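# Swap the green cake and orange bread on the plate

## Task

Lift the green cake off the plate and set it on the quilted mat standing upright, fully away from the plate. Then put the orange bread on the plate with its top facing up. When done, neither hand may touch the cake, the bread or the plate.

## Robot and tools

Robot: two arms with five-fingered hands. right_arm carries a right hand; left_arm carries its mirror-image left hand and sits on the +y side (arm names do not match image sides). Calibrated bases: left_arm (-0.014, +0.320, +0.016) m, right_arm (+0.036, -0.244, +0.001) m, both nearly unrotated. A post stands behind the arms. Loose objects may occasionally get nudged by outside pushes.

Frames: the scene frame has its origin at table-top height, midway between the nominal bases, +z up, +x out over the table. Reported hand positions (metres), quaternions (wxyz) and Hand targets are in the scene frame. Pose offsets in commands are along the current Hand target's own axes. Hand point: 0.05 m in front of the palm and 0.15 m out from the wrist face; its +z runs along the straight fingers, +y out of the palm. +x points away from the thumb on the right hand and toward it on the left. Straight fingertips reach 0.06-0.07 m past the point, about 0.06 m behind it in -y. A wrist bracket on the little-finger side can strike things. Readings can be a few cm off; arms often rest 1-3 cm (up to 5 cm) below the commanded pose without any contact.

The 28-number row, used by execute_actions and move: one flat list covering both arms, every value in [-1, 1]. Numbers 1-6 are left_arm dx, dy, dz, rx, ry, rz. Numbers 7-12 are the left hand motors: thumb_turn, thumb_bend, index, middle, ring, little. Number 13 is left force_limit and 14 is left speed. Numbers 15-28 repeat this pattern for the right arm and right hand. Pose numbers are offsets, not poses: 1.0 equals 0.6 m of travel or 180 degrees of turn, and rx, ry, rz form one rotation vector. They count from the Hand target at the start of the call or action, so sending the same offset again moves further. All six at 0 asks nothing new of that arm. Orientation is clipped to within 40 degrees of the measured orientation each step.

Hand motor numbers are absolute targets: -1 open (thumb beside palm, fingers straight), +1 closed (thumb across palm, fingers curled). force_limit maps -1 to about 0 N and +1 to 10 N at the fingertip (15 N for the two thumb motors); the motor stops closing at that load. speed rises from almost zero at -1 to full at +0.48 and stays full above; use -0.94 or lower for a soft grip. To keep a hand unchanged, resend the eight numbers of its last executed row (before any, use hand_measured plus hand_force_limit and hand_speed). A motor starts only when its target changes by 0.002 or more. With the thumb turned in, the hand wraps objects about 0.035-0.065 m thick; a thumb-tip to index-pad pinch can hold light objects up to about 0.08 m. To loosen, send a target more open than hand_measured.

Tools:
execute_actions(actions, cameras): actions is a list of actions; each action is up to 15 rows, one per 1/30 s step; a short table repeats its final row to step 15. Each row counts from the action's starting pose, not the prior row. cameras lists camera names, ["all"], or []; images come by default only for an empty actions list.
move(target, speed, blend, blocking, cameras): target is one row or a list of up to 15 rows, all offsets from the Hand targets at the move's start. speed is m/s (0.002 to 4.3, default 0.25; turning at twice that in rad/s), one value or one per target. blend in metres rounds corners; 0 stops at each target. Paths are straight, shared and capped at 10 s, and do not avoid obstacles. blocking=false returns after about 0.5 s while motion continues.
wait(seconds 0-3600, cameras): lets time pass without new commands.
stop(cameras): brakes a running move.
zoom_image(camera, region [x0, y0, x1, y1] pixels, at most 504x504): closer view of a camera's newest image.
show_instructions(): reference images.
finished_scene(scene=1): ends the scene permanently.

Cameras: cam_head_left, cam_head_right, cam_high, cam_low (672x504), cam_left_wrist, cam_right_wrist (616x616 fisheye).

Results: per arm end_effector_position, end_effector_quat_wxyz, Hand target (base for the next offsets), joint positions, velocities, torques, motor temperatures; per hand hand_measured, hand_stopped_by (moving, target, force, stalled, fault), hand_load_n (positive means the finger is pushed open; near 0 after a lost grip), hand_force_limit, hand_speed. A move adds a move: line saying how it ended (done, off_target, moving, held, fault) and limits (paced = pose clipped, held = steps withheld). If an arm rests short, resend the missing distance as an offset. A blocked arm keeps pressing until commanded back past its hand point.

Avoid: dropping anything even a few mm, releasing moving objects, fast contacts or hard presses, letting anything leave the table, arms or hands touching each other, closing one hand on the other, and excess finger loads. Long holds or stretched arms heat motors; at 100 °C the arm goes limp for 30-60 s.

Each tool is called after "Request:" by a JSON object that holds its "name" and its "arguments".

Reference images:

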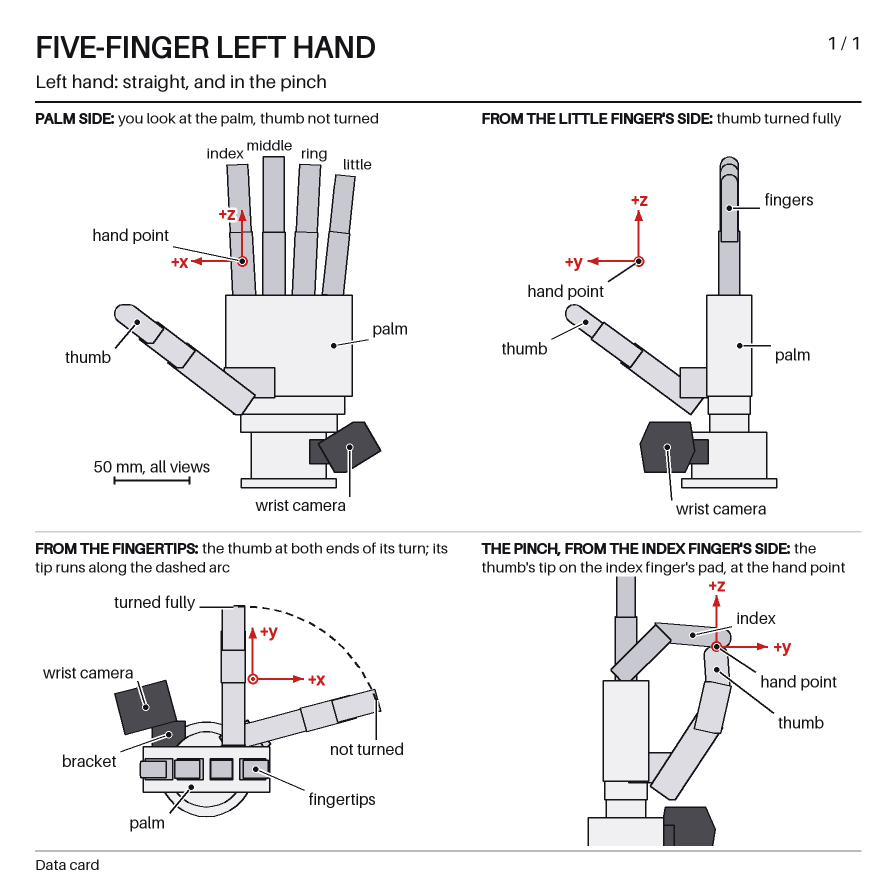

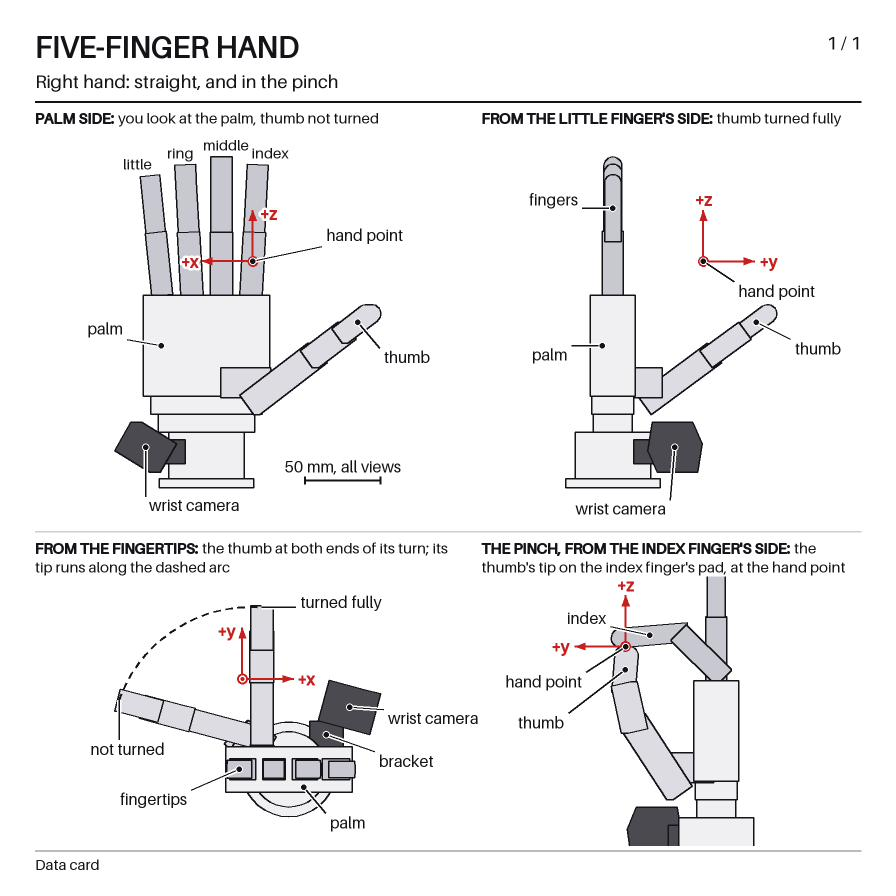

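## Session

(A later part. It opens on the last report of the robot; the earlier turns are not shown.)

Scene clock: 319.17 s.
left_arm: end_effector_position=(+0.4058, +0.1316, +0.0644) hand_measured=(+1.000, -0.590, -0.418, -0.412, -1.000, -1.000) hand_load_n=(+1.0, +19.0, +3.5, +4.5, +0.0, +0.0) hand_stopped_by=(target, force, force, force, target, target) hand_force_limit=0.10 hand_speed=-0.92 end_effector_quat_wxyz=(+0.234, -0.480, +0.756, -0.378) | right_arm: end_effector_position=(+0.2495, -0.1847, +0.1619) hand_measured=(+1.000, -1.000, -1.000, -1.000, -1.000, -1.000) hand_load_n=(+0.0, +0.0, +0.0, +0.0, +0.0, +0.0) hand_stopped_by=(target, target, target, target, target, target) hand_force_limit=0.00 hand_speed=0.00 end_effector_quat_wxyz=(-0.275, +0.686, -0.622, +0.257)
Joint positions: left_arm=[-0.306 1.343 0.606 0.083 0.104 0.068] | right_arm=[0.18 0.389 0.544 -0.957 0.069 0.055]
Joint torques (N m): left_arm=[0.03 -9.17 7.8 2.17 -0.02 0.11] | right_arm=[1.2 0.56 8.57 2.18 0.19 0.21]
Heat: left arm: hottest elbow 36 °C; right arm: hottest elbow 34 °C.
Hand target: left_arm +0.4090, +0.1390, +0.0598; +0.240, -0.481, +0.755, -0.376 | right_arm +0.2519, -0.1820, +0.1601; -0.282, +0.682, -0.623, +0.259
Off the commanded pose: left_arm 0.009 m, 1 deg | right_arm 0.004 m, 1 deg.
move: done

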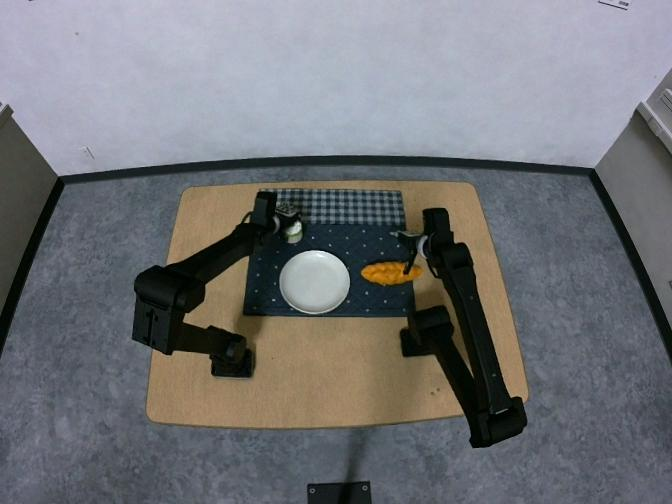

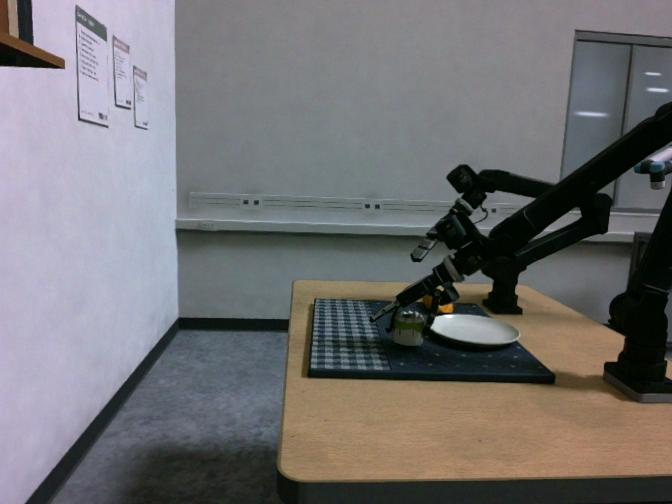

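Request:
{"name": "move", "arguments": {"target": [0,0.020,0.015,0,0,0, 1, -0.585, -0.2, -0.2, -1, -1, 0.1, -0.92, 0,0,0,0,0,0, 1, -1, -1, -1, -1, -1, 0, 0], "speed": 0.05, "cameras": ["cam_low"]}}

Request:
{"name": "zoom_image", "arguments": {"camera": "cam_low", "region": [340, 250, 460, 370]}}

Scene clock: 324.00 s.
left_arm: end_effector_position=(+0.4066, +0.1312, +0.0507) hand_measured=(+1.000, -0.590, -0.418, -0.412, -1.000, -1.000) hand_load_n=(+1.0, +19.0, +3.5, +4.5, +0.0, +0.0) hand_stopped_by=(target, force, force, force, target, target) hand_force_limit=0.10 hand_speed=-0.92 end_effector_quat_wxyz=(+0.235, -0.480, +0.756, -0.379) | right_arm: end_effector_position=(+0.2495, -0.1847, +0.1619) hand_measured=(+1.000, -1.000, -1.000, -1.000, -1.000, -1.000) hand_load_n=(+0.0, +0.0, +0.0, +0.0, -0.5, +0.0) hand_stopped_by=(target, target, target, target, target, target) hand_force_limit=0.00 hand_speed=0.00 end_effector_quat_wxyz=(-0.275, +0.686, -0.622, +0.257)
Joint positions: left_arm=[-0.306 1.38 0.59 0.139 0.104 0.068] | right_arm=[0.18 0.389 0.544 -0.957 0.069 0.055]
Joint torques (N m): left_arm=[-0.32 -8.41 7.15 2.18 0.02 0.1] | right_arm=[1.14 0.56 8.57 2.19 0.19 0.21]
Heat: left arm: hottest elbow 36 °C; right arm: hottest elbow 34 °C.
Hand target: left_arm +0.4089, +0.1390, +0.0448; +0.240, -0.481, +0.755, -0.376 | right_arm +0.2519, -0.1820, +0.1601; -0.282, +0.682, -0.623, +0.259
Off the commanded pose: left_arm 0.010 m, 1 deg | right_arm 0.004 m, 1 deg.
move: done

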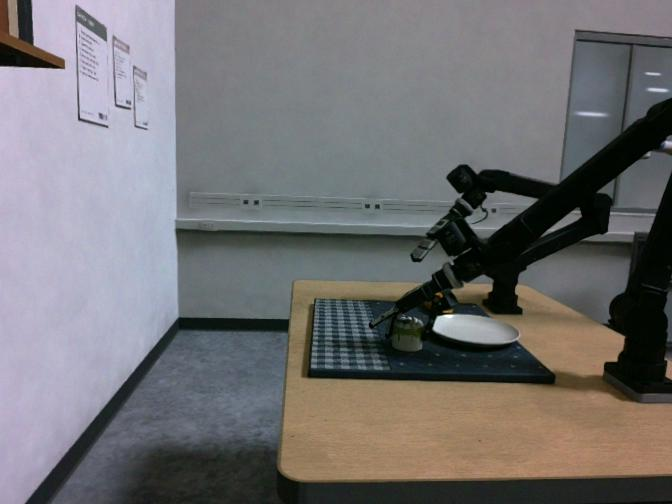

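Scaled by 4.200 from the camera's image (finer frame: 960x720).

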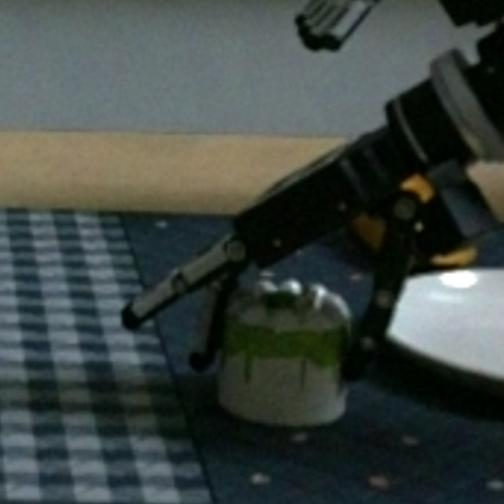

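Request:
{"name": "move", "arguments": {"target": [0,0.0093,0.007,0,0,0, 1, -0.585, -0.2, -0.2, -1, -1, 0.1, -0.92, 0,0,0,0,0,0, 1, -1, -1, -1, -1, -1, 0, 0], "speed": 0.03, "cameras": ["cam_low"]}}

Request:
{"name": "zoom_image", "arguments": {"camera": "cam_low", "region": [340, 250, 460, 370]}}

Scene clock: 327.97 s.
left_arm: end_effector_position=(+0.4093, +0.1305, +0.0500) hand_measured=(+1.000, -0.590, -0.418, -0.412, -1.000, -1.000) hand_load_n=(+1.0, +19.0, +3.5, +4.5, +0.0, +0.0) hand_stopped_by=(target, force, force, force, target, target) hand_force_limit=0.10 hand_speed=-0.92 end_effector_quat_wxyz=(+0.239, -0.478, +0.753, -0.384) | right_arm: end_effector_position=(+0.2495, -0.1847, +0.1619) hand_measured=(+1.000, -1.000, -1.000, -1.000, -1.000, -1.000) hand_load_n=(+0.0, +0.0, +0.0, +0.0, +0.0, +0.0) hand_stopped_by=(target, target, target, target, target, target) hand_force_limit=0.00 hand_speed=0.00 end_effector_quat_wxyz=(-0.275, +0.686, -0.622, +0.257)
Joint positions: left_arm=[-0.306 1.388 0.586 0.166 0.104 0.068] | right_arm=[0.18 0.389 0.544 -0.957 0.069 0.055]
Joint torques (N m): left_arm=[-0.09 -8 6.91 2.22 0.02 0.08] | right_arm=[1.2 0.5 8.54 2.18 0.19 0.21]
Heat: left arm: hottest elbow 35 °C; right arm: hottest elbow 34 °C.
Hand target: left_arm +0.4088, +0.1390, +0.0378; +0.240, -0.481, +0.755, -0.376 | right_arm +0.2519, -0.1820, +0.1601; -0.282, +0.682, -0.623, +0.259
Off the commanded pose: left_arm 0.015 m, 1 deg | right_arm 0.004 m, 1 deg.
move: off_target (left_arm)

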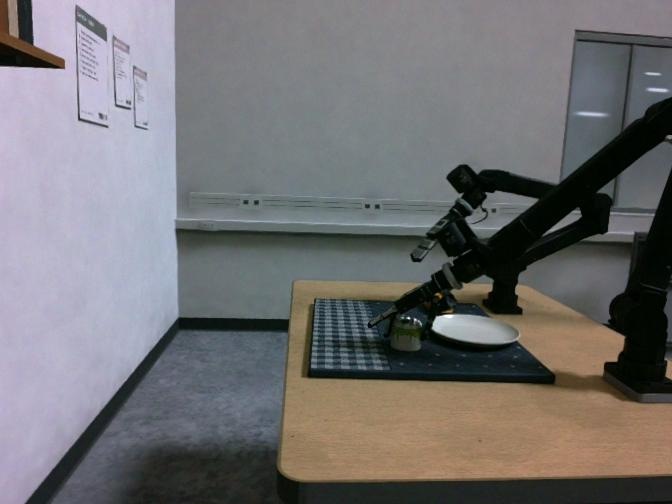

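Scaled by 4.200 from the camera's image (finer frame: 960x720).

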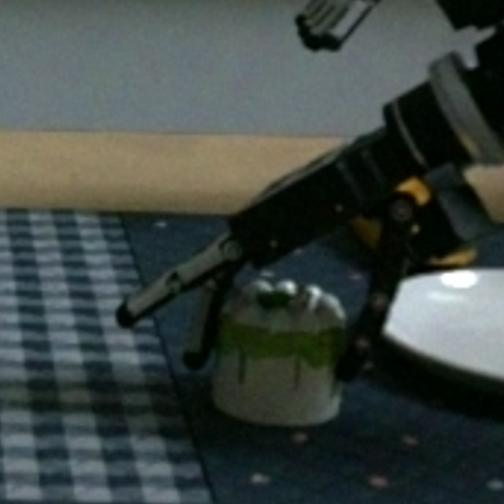

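Request:
{"name": "move", "arguments": {"target": [[0,-0.0075,-0.0055,0,0,0, 1, -0.65, -0.48, -0.48, -1, -1, 0.1, -0.9, 0,0,0,0,0,0, 1, -1, -1, -1, -1, -1, 0, 0],[0,-0.0075,-0.0055,0,0,0, 1, -1, -0.75, -0.75, -1, -1, 0.1, -0.7, 0,0,0,0,0,0, 1, -1, -1, -1, -1, -1, 0, 0]], "speed": 0.03, "cameras": ["cam_low","cam_left_wrist"]}}

Request:
{"name": "zoom_image", "arguments": {"camera": "cam_low", "region": [340, 250, 460, 370]}}

Scene clock: 336.00 s.
left_arm: end_effector_position=(+0.4093, +0.1305, +0.0499) hand_measured=(+1.000, -1.000, -0.750, -0.750, -1.000, -1.000) hand_load_n=(+0.0, +0.0, +0.0, +0.0, +0.0, +0.0) hand_stopped_by=(target, target, target, target, target, target) hand_force_limit=0.10 hand_speed=-0.70 end_effector_quat_wxyz=(+0.239, -0.478, +0.753, -0.384) | right_arm: end_effector_position=(+0.2495, -0.1847, +0.1619) hand_measured=(+1.000, -1.000, -1.000, -1.000, -1.000, -1.000) hand_load_n=(+0.0, +0.0, +0.0, +0.0, +0.0, +0.0) hand_stopped_by=(target, target, target, target, target, target) hand_force_limit=0.00 hand_speed=0.00 end_effector_quat_wxyz=(-0.275, +0.686, -0.622, +0.257)
Joint positions: left_arm=[-0.306 1.388 0.586 0.166 0.104 0.068] | right_arm=[0.18 0.389 0.544 -0.957 0.069 0.055]
Joint torques (N m): left_arm=[-0.5 -9.52 7.43 1.46 0.02 0.08] | right_arm=[1.14 0.5 8.54 2.18 0.19 0.21]
Heat: left arm: hottest elbow 34 °C; right arm: hottest waist 33 °C.
Hand target: left_arm +0.4089, +0.1389, +0.0434; +0.240, -0.481, +0.755, -0.376 | right_arm +0.2519, -0.1820, +0.1601; -0.282, +0.682, -0.623, +0.259
Off the commanded pose: left_arm 0.011 m, 1 deg | right_arm 0.004 m, 1 deg.
move: off_target (left_arm); target 2's new numbers were sent with left_arm's hand 0.011 m and 1 deg from that target
cam_left_wrist: T_world_to_cam=[[0.4031, -0.5308, 0.74549, -0.12549], [-0.85804, -0.50248, 0.10618, 0.41334], [0.31824, -0.68247, -0.658, 0.11032]] pos_world=[0.37014, 0.21638, 0.12225]

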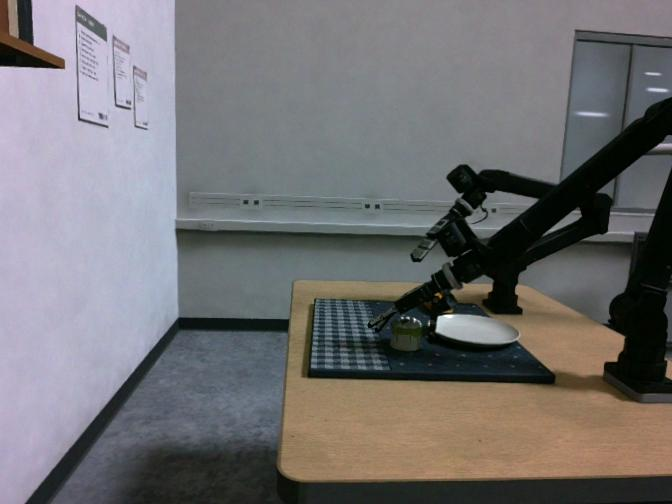

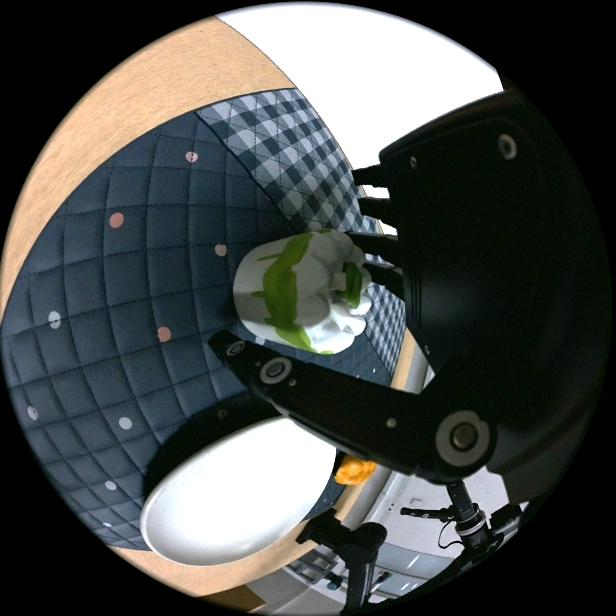

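Scaled by 4.200 from the camera's image (finer frame: 960x720).

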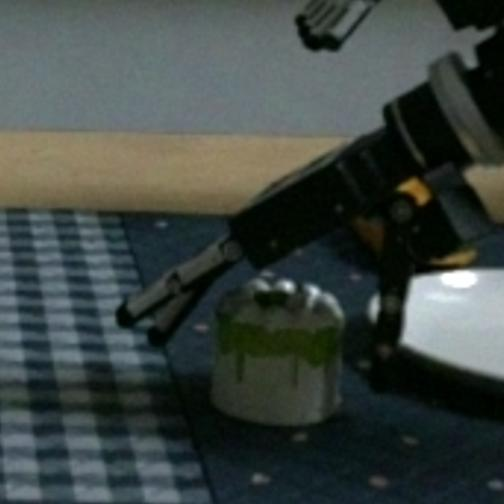

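Request:
{"name": "move", "arguments": {"target": [[0,-0.16,-0.12,0,0,0, 1, -1, -1, -1, -1, -1, 0.1, 0, -0.0043,0.1267,0.1327,0,0,0, 1, -1, -1, -1, -1, -1, 0, 0],[-0.2268,-0.0513,-0.422,0,-0.111,-0.0836, 1, -1, -1, -1, -1, -1, 0.1, 0, -0.0043,0.1267,0.1327,0,0,0, 1, -1, -1, -1, -1, -1, 0, 0]], "speed": [0.08, 0.25], "blend": 0.02, "cameras": ["all"]}}

Request:
{"name": "zoom_image", "arguments": {"camera": "cam_low", "region": [340, 220, 520, 370]}}

Request:
{"name": "zoom_image", "arguments": {"camera": "cam_right_wrist", "region": [200, 150, 500, 450]}}

Request:
{"name": "zoom_image", "arguments": {"camera": "cam_head_left", "region": [230, 170, 450, 330]}}

Scene clock: 370.53 s.
left_arm: end_effector_position=(+0.3029, +0.3360, +0.2233) hand_measured=(+1.000, -1.000, -1.000, -1.000, -1.000, -1.000) hand_load_n=(+0.0, +0.0, +0.0, +0.0, -0.5, +0.0) hand_stopped_by=(target, target, target, target, target, target) hand_force_limit=0.10 hand_speed=0.00 end_effector_quat_wxyz=(-0.317, +0.631, -0.631, +0.321) | right_arm: end_effector_position=(+0.2534, -0.1819, +0.0550) hand_measured=(+1.000, -1.000, -1.000, -1.000, -1.000, -1.000) hand_load_n=(+0.0, +0.0, +0.0, +0.0, +0.0, +0.0) hand_stopped_by=(target, target, target, target, target, target) hand_force_limit=0.00 hand_speed=0.00 end_effector_quat_wxyz=(-0.280, +0.684, -0.621, +0.262)
Joint positions: left_arm=[0.255 0.647 0.652 -0.655 0.198 0.141] | right_arm=[0.197 0.386 0.257 -0.658 0.081 0.067]
Joint torques (N m): left_arm=[-0.38 -2.43 10.24 1.03 0.13 0.12] | right_arm=[1.2 1.9 8.61 2.21 0.2 0.21]
Heat: left arm: hottest elbow 33 °C; right arm: hottest waist 33 °C.
Hand target: left_arm +0.2999, +0.3396, +0.2206; -0.316, +0.633, -0.633, +0.315 | right_arm +0.2542, -0.1794, +0.0501; -0.282, +0.682, -0.623, +0.259
Off the commanded pose: left_arm 0.005 m, 1 deg | right_arm 0.006 m, 1 deg.
move: done
cam_left_wrist: T_world_to_cam=[[0.59326, -0.30782, 0.74384, -0.23491], [-0.55998, -0.82161, 0.10661, 0.42372], [0.57833, -0.47978, -0.65981, 0.25204]] pos_world=[0.23088, 0.39674, 0.29586]
cam_right_wrist: T_world_to_cam=[[-0.65576, -0.32119, -0.68324, 0.1504], [-0.58649, 0.78659, 0.19313, 0.28263], [0.47541, 0.52736, -0.70419, 0.12901]] pos_world=[0.20306, -0.24204, 0.13903]

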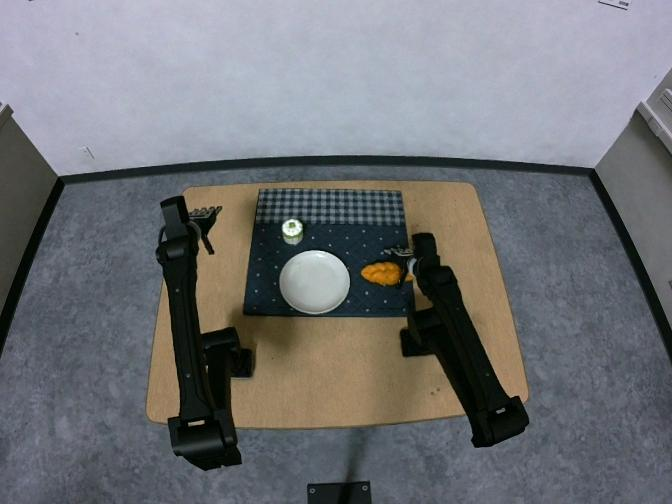

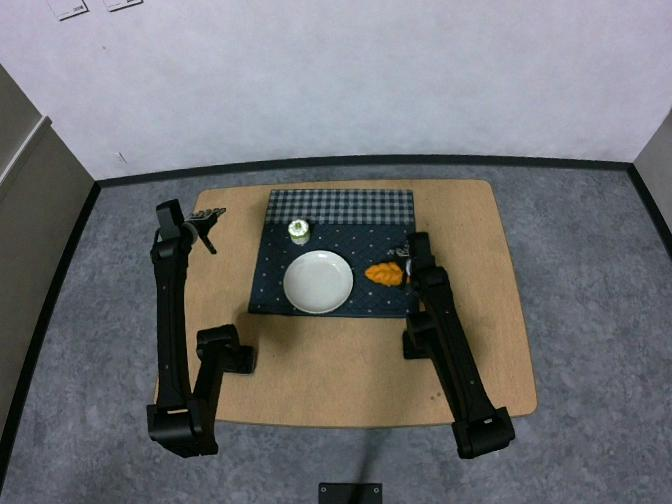

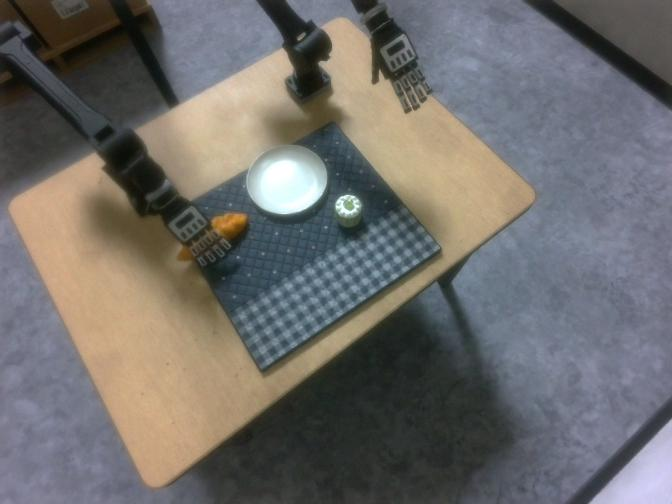

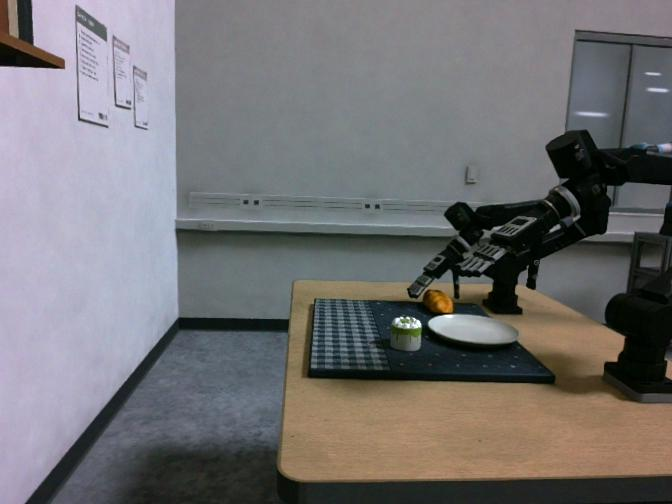

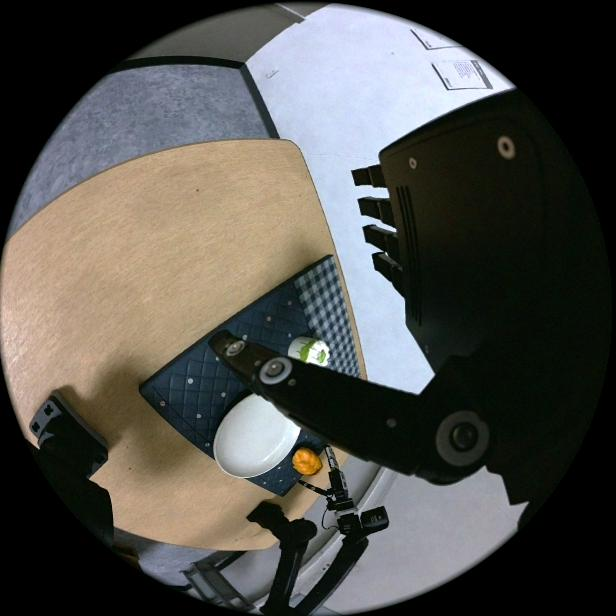

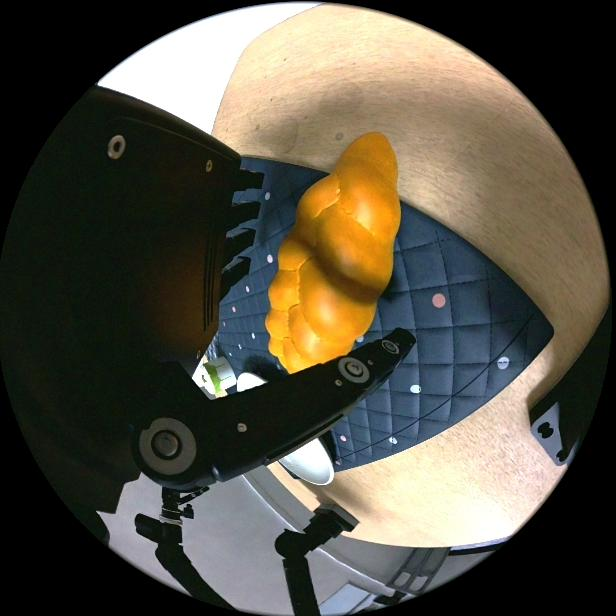

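Scaled by 2.800 from the camera's image (finer frame: 960x720).

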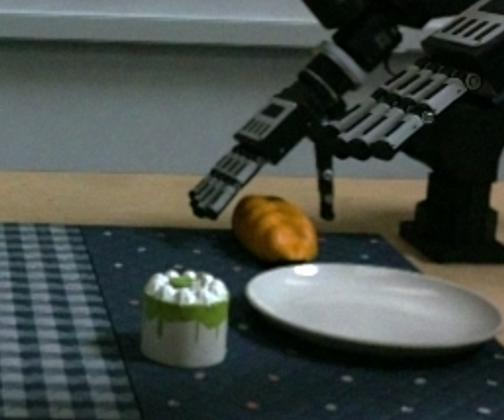

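Scaled by 1.680 from the camera's image (finer frame: 880x880).

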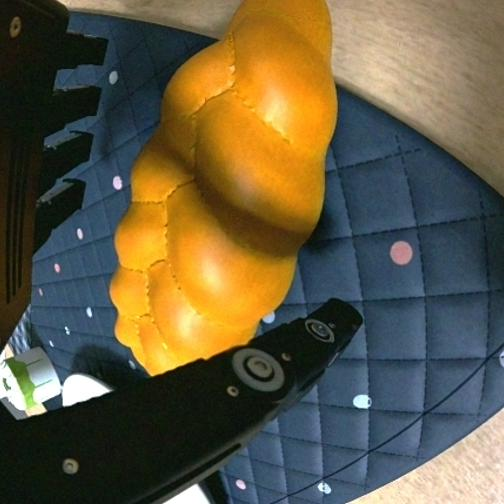

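Scaled by 2.291 from the camera's image (finer frame: 960x720).

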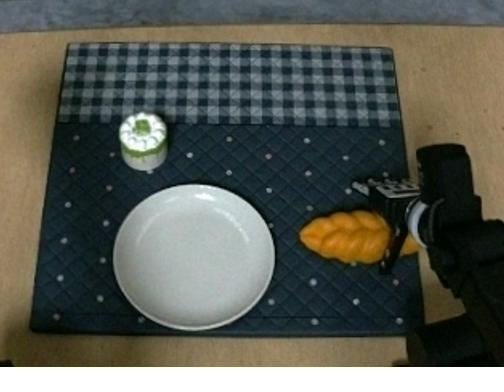

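Request:
{"name": "zoom_image", "arguments": {"camera": "cam_head_left", "region": [340, 230, 440, 305]}}

Request:
{"name": "zoom_image", "arguments": {"camera": "cam_head_right", "region": [345, 230, 445, 305]}}

Request:
{"name": "zoom_image", "arguments": {"camera": "cam_high", "region": [140, 180, 280, 290]}}

Scaled by 5.040 from the camera's image (finer frame: 960x720).

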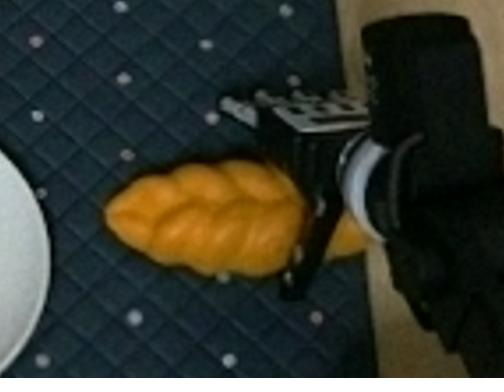

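Scaled by 5.040 from the camera's image (finer frame: 960x720).

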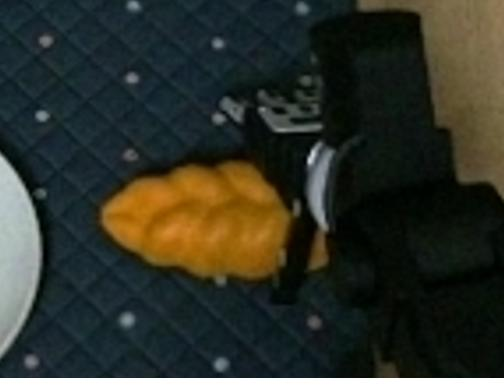

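Scaled by 3.600 from the camera's image (finer frame: 960x720).

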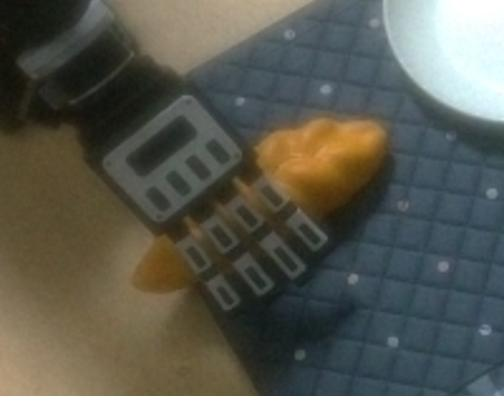

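Request:
{"name": "move", "arguments": {"target": [[0,0,0,0,0,0, 1, -1, -1, -1, -1, -1, 0.1, 0, -0.0147,0.005,0.0117,0,0,0, 1, -1, -1, -1, -1, -1, 0, 0],[0,0,0,0,0,0, 1, -1, -1, -1, -1, -1, 0.1, 0, -0.0147,0.005,0.0117,0,0,0, 1, -0.6, -0.62, -0.62, -1, -1, -0.6, -0.6]], "speed": 0.06, "cameras": ["all"]}}

Request:
{"name": "zoom_image", "arguments": {"camera": "cam_low", "region": [380, 260, 500, 340]}}

Request:
{"name": "zoom_image", "arguments": {"camera": "cam_head_left", "region": [340, 230, 440, 305]}}

Request:
{"name": "zoom_image", "arguments": {"camera": "cam_right_wrist", "region": [200, 150, 500, 450]}}

Scene clock: 406.20 s.
left_arm: end_effector_position=(+0.3029, +0.3360, +0.2233) hand_measured=(+1.000, -1.000, -1.000, -1.000, -1.000, -1.000) hand_load_n=(+0.0, +0.0, +0.0, +0.0, +0.0, +0.0) hand_stopped_by=(target, target, target, target, target, target) hand_force_limit=0.10 hand_speed=0.00 end_effector_quat_wxyz=(-0.317, +0.631, -0.631, +0.321) | right_arm: end_effector_position=(+0.2557, -0.1724, +0.0480) hand_measured=(+1.000, -0.600, -0.620, -0.620, -1.000, -1.000) hand_load_n=(+0.0, +0.5, +0.0, +0.0, +0.0, +0.0) hand_stopped_by=(target, target, target, target, target, target) hand_force_limit=-0.60 hand_speed=-0.60 end_effector_quat_wxyz=(-0.281, +0.685, -0.620, +0.261)
Joint positions: left_arm=[0.255 0.647 0.652 -0.655 0.198 0.142] | right_arm=[0.262 0.421 0.244 -0.614 0.126 0.113]
Joint torques (N m): left_arm=[-0.62 -2.37 10.29 1.06 0.15 0.14] | right_arm=[0.97 1.73 8.53 2.17 0.22 0.21]
Heat: left arm: hottest elbow 33 °C; right arm: hottest elbow 35 °C.
Hand target: left_arm +0.2999, +0.3396, +0.2206; -0.316, +0.633, -0.633, +0.315 | right_arm +0.2563, -0.1703, +0.0430; -0.282, +0.682, -0.623, +0.259
Off the commanded pose: left_arm 0.005 m, 1 deg | right_arm 0.005 m, 1 deg.
move: done
cam_left_wrist: T_world_to_cam=[[0.59305, -0.30862, 0.74367, -0.23451], [-0.56042, -0.82139, 0.10605, 0.42389], [0.57811, -0.47966, -0.66008, 0.25212]] pos_world=[0.23088, 0.39674, 0.29586]
cam_right_wrist: T_world_to_cam=[[-0.65502, -0.32248, -0.68334, 0.14991], [-0.58822, 0.78527, 0.19326, 0.27806], [0.47428, 0.52854, -0.70406, 0.1185]] pos_world=[0.20555, -0.23264, 0.13213]

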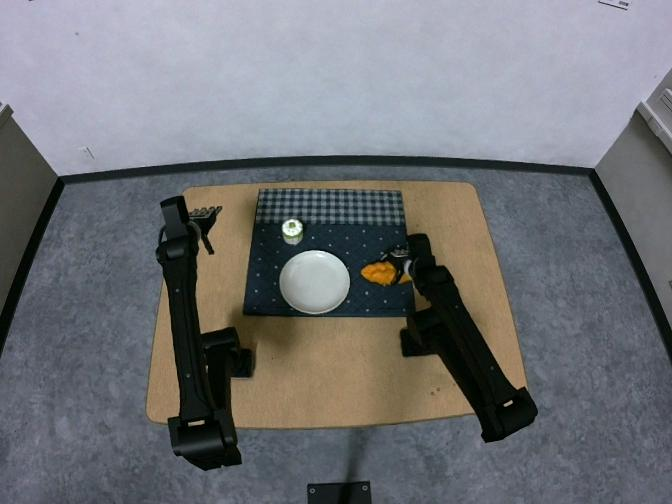

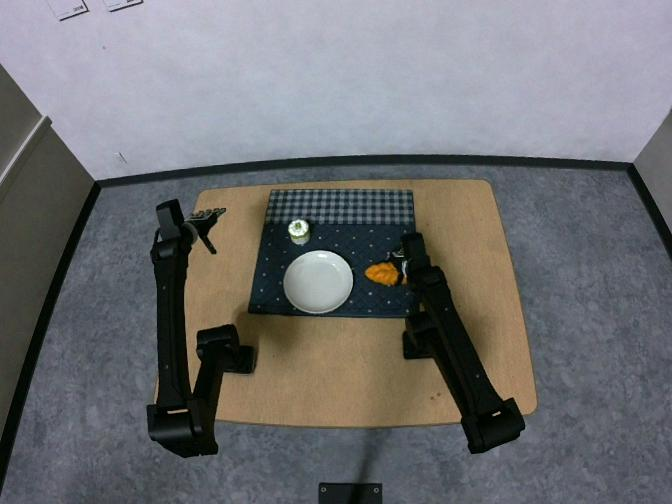

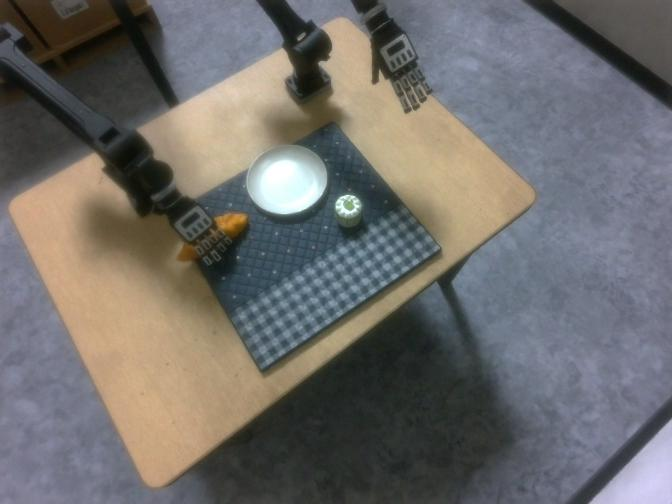

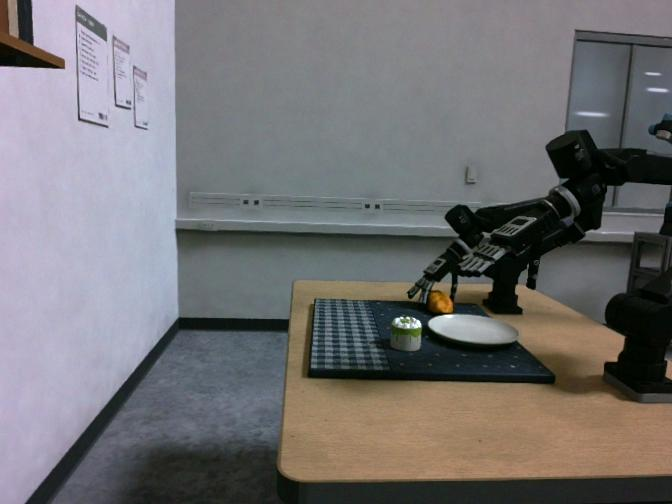

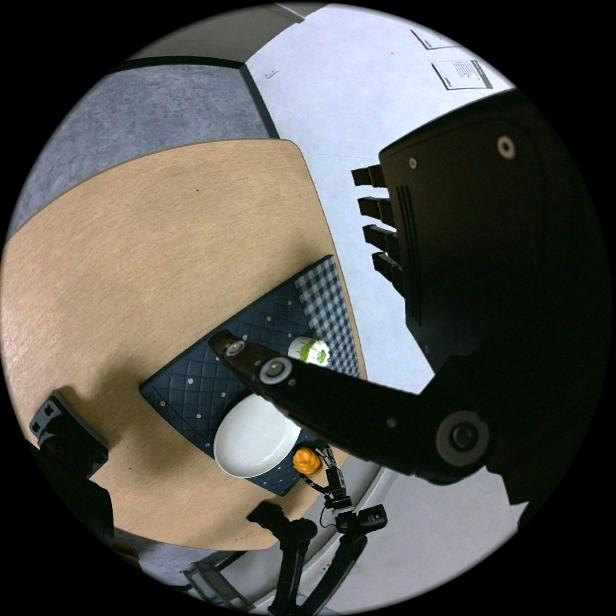

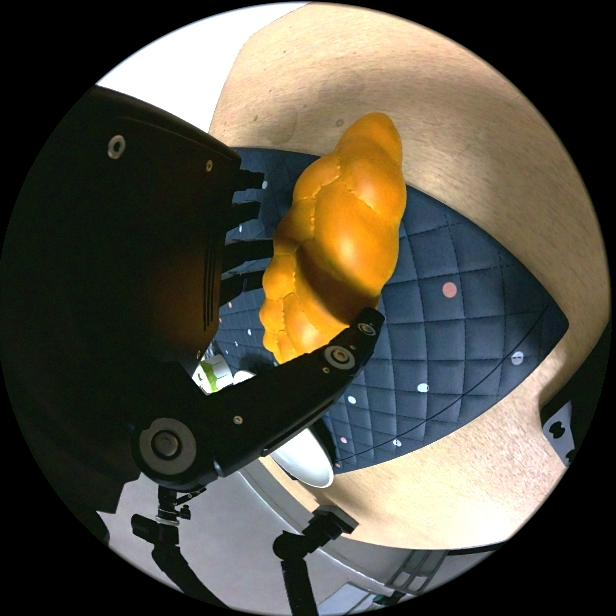

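Scaled by 4.200 from the camera's image (finer frame: 960x720).

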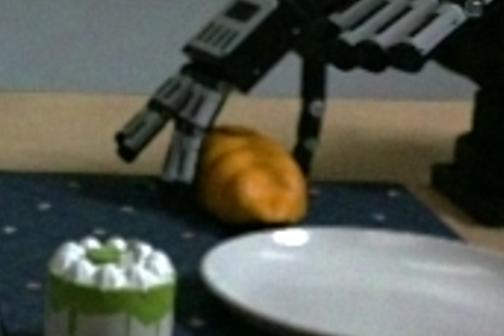

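Scaled by 5.040 from the camera's image (finer frame: 960x720).

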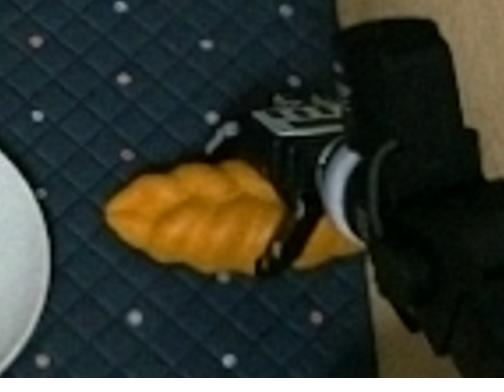

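Scaled by 1.680 from the camera's image (finer frame: 880x880).

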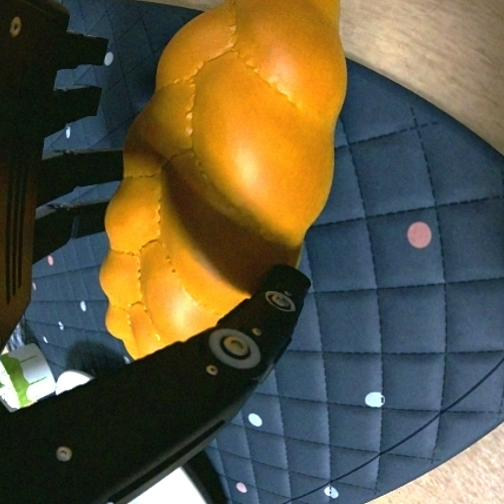

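Request:
{"name": "move", "arguments": {"target": [0,0,0,0,0,0, 1, -1, -1, -1, -1, -1, 0.1, 0, 0,0,0,0,0,0, 1, -0.598, -0.15, -0.15, -1, -1, -0.5, -0.92], "cameras": ["cam_low","cam_right_wrist"]}}

Request:
{"name": "zoom_image", "arguments": {"camera": "cam_low", "region": [380, 260, 500, 340]}}

Scene clock: 411.40 s.
left_arm: end_effector_position=(+0.3029, +0.3360, +0.2233) hand_measured=(+1.000, -1.000, -1.000, -1.000, -1.000, -1.000) hand_load_n=(+0.0, +0.0, +0.0, +0.0, +0.0, +0.0) hand_stopped_by=(target, target, target, target, target, target) hand_force_limit=0.10 hand_speed=0.00 end_effector_quat_wxyz=(-0.317, +0.631, -0.631, +0.321) | right_arm: end_effector_position=(+0.2561, -0.1724, +0.0482) hand_measured=(+1.000, -0.600, -0.486, -0.442, -1.000, -1.000) hand_load_n=(+0.0, +3.5, +1.5, +2.0, +0.0, +0.0) hand_stopped_by=(target, target, force, force, target, target) hand_force_limit=-0.50 hand_speed=-0.92 end_effector_quat_wxyz=(-0.281, +0.684, -0.620, +0.262)
Joint positions: left_arm=[0.255 0.647 0.652 -0.655 0.198 0.142] | right_arm=[0.262 0.421 0.244 -0.613 0.127 0.113]
Joint torques (N m): left_arm=[-0.79 -1.79 10.39 1.16 0.15 0.08] | right_arm=[0.97 1.61 8.53 2.14 0.19 0.2]
Heat: left arm: hottest elbow 33 °C; right arm: hottest elbow 35 °C.
Hand target: left_arm +0.2999, +0.3396, +0.2206; -0.316, +0.633, -0.633, +0.315 | right_arm +0.2562, -0.1703, +0.0429; -0.282, +0.682, -0.623, +0.259
Off the commanded pose: left_arm 0.005 m, 1 deg | right_arm 0.006 m, 1 deg.
move: done
cam_right_wrist: T_world_to_cam=[[-0.65459, -0.32155, -0.68419, 0.15028], [-0.58758, 0.78586, 0.19282, 0.27817], [0.47568, 0.52823, -0.70335, 0.11807]] pos_world=[0.20565, -0.23264, 0.13223]

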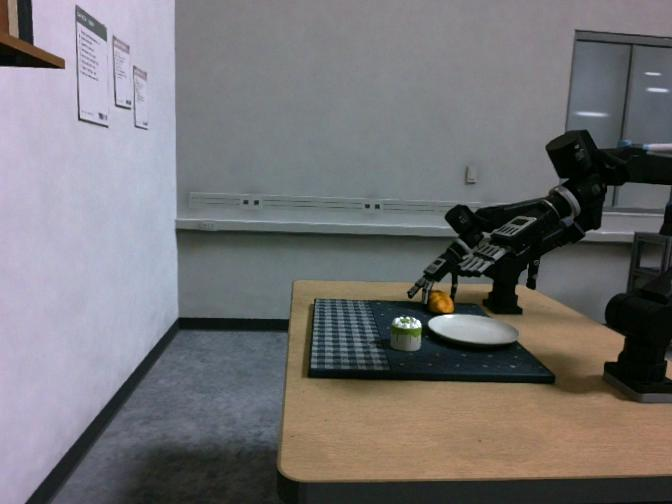

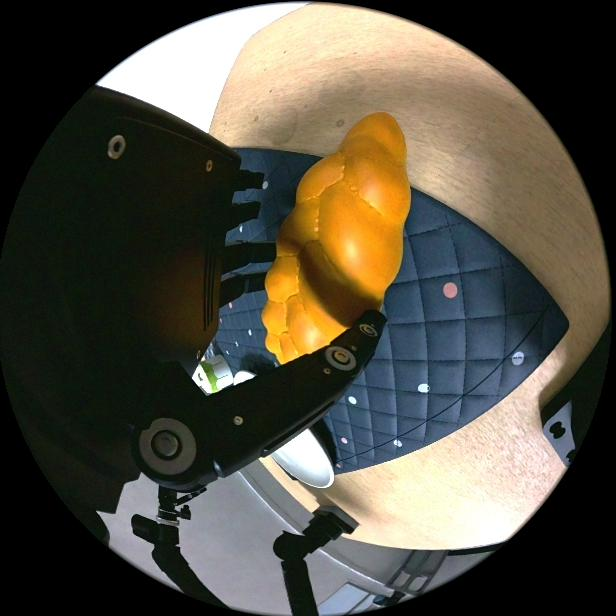

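Scaled by 4.200 from the camera's image (finer frame: 960x720).

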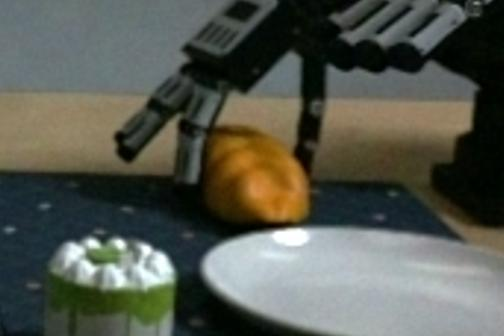

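Request:
{"name": "move", "arguments": {"target": [0,0,0,0,0,0, 1, -1, -1, -1, -1, -1, 0.1, 0, 0,0,0,0,0,0, 1, -0.598, -0.1, -0.1, -1, -1, -0.1, -0.92]}}

Scene clock: 414.63 s.
left_arm: end_effector_position=(+0.3029, +0.3360, +0.2233) hand_measured=(+1.000, -1.000, -1.000, -1.000, -1.000, -1.000) hand_load_n=(+0.0, +0.0, +0.0, +0.0, +0.0, +0.0) hand_stopped_by=(target, target, target, target, target, target) hand_force_limit=0.10 hand_speed=0.00 end_effector_quat_wxyz=(-0.317, +0.631, -0.631, +0.321) | right_arm: end_effector_position=(+0.2562, -0.1723, +0.0483) hand_measured=(+1.000, -0.600, -0.430, -0.400, -1.000, -1.000) hand_load_n=(+0.0, +8.5, +4.5, +4.0, +0.0, +0.0) hand_stopped_by=(target, target, force, force, target, target) hand_force_limit=-0.10 hand_speed=-0.92 end_effector_quat_wxyz=(-0.281, +0.684, -0.620, +0.262)
Joint positions: left_arm=[0.255 0.647 0.652 -0.655 0.198 0.142] | right_arm=[0.262 0.421 0.244 -0.613 0.127 0.114]
Joint torques (N m): left_arm=[-0.73 -1.85 10.29 1.09 0.13 0.13] | right_arm=[1.03 1.73 8.54 2.1 0.19 0.2]
Heat: left arm: hottest elbow 34 °C; right arm: hottest elbow 35 °C.
Hand target: left_arm +0.2999, +0.3396, +0.2206; -0.316, +0.633, -0.633, +0.315 | right_arm +0.2562, -0.1703, +0.0429; -0.282, +0.682, -0.623, +0.259
Off the commanded pose: left_arm 0.005 m, 1 deg | right_arm 0.006 m, 1 deg.
move: done


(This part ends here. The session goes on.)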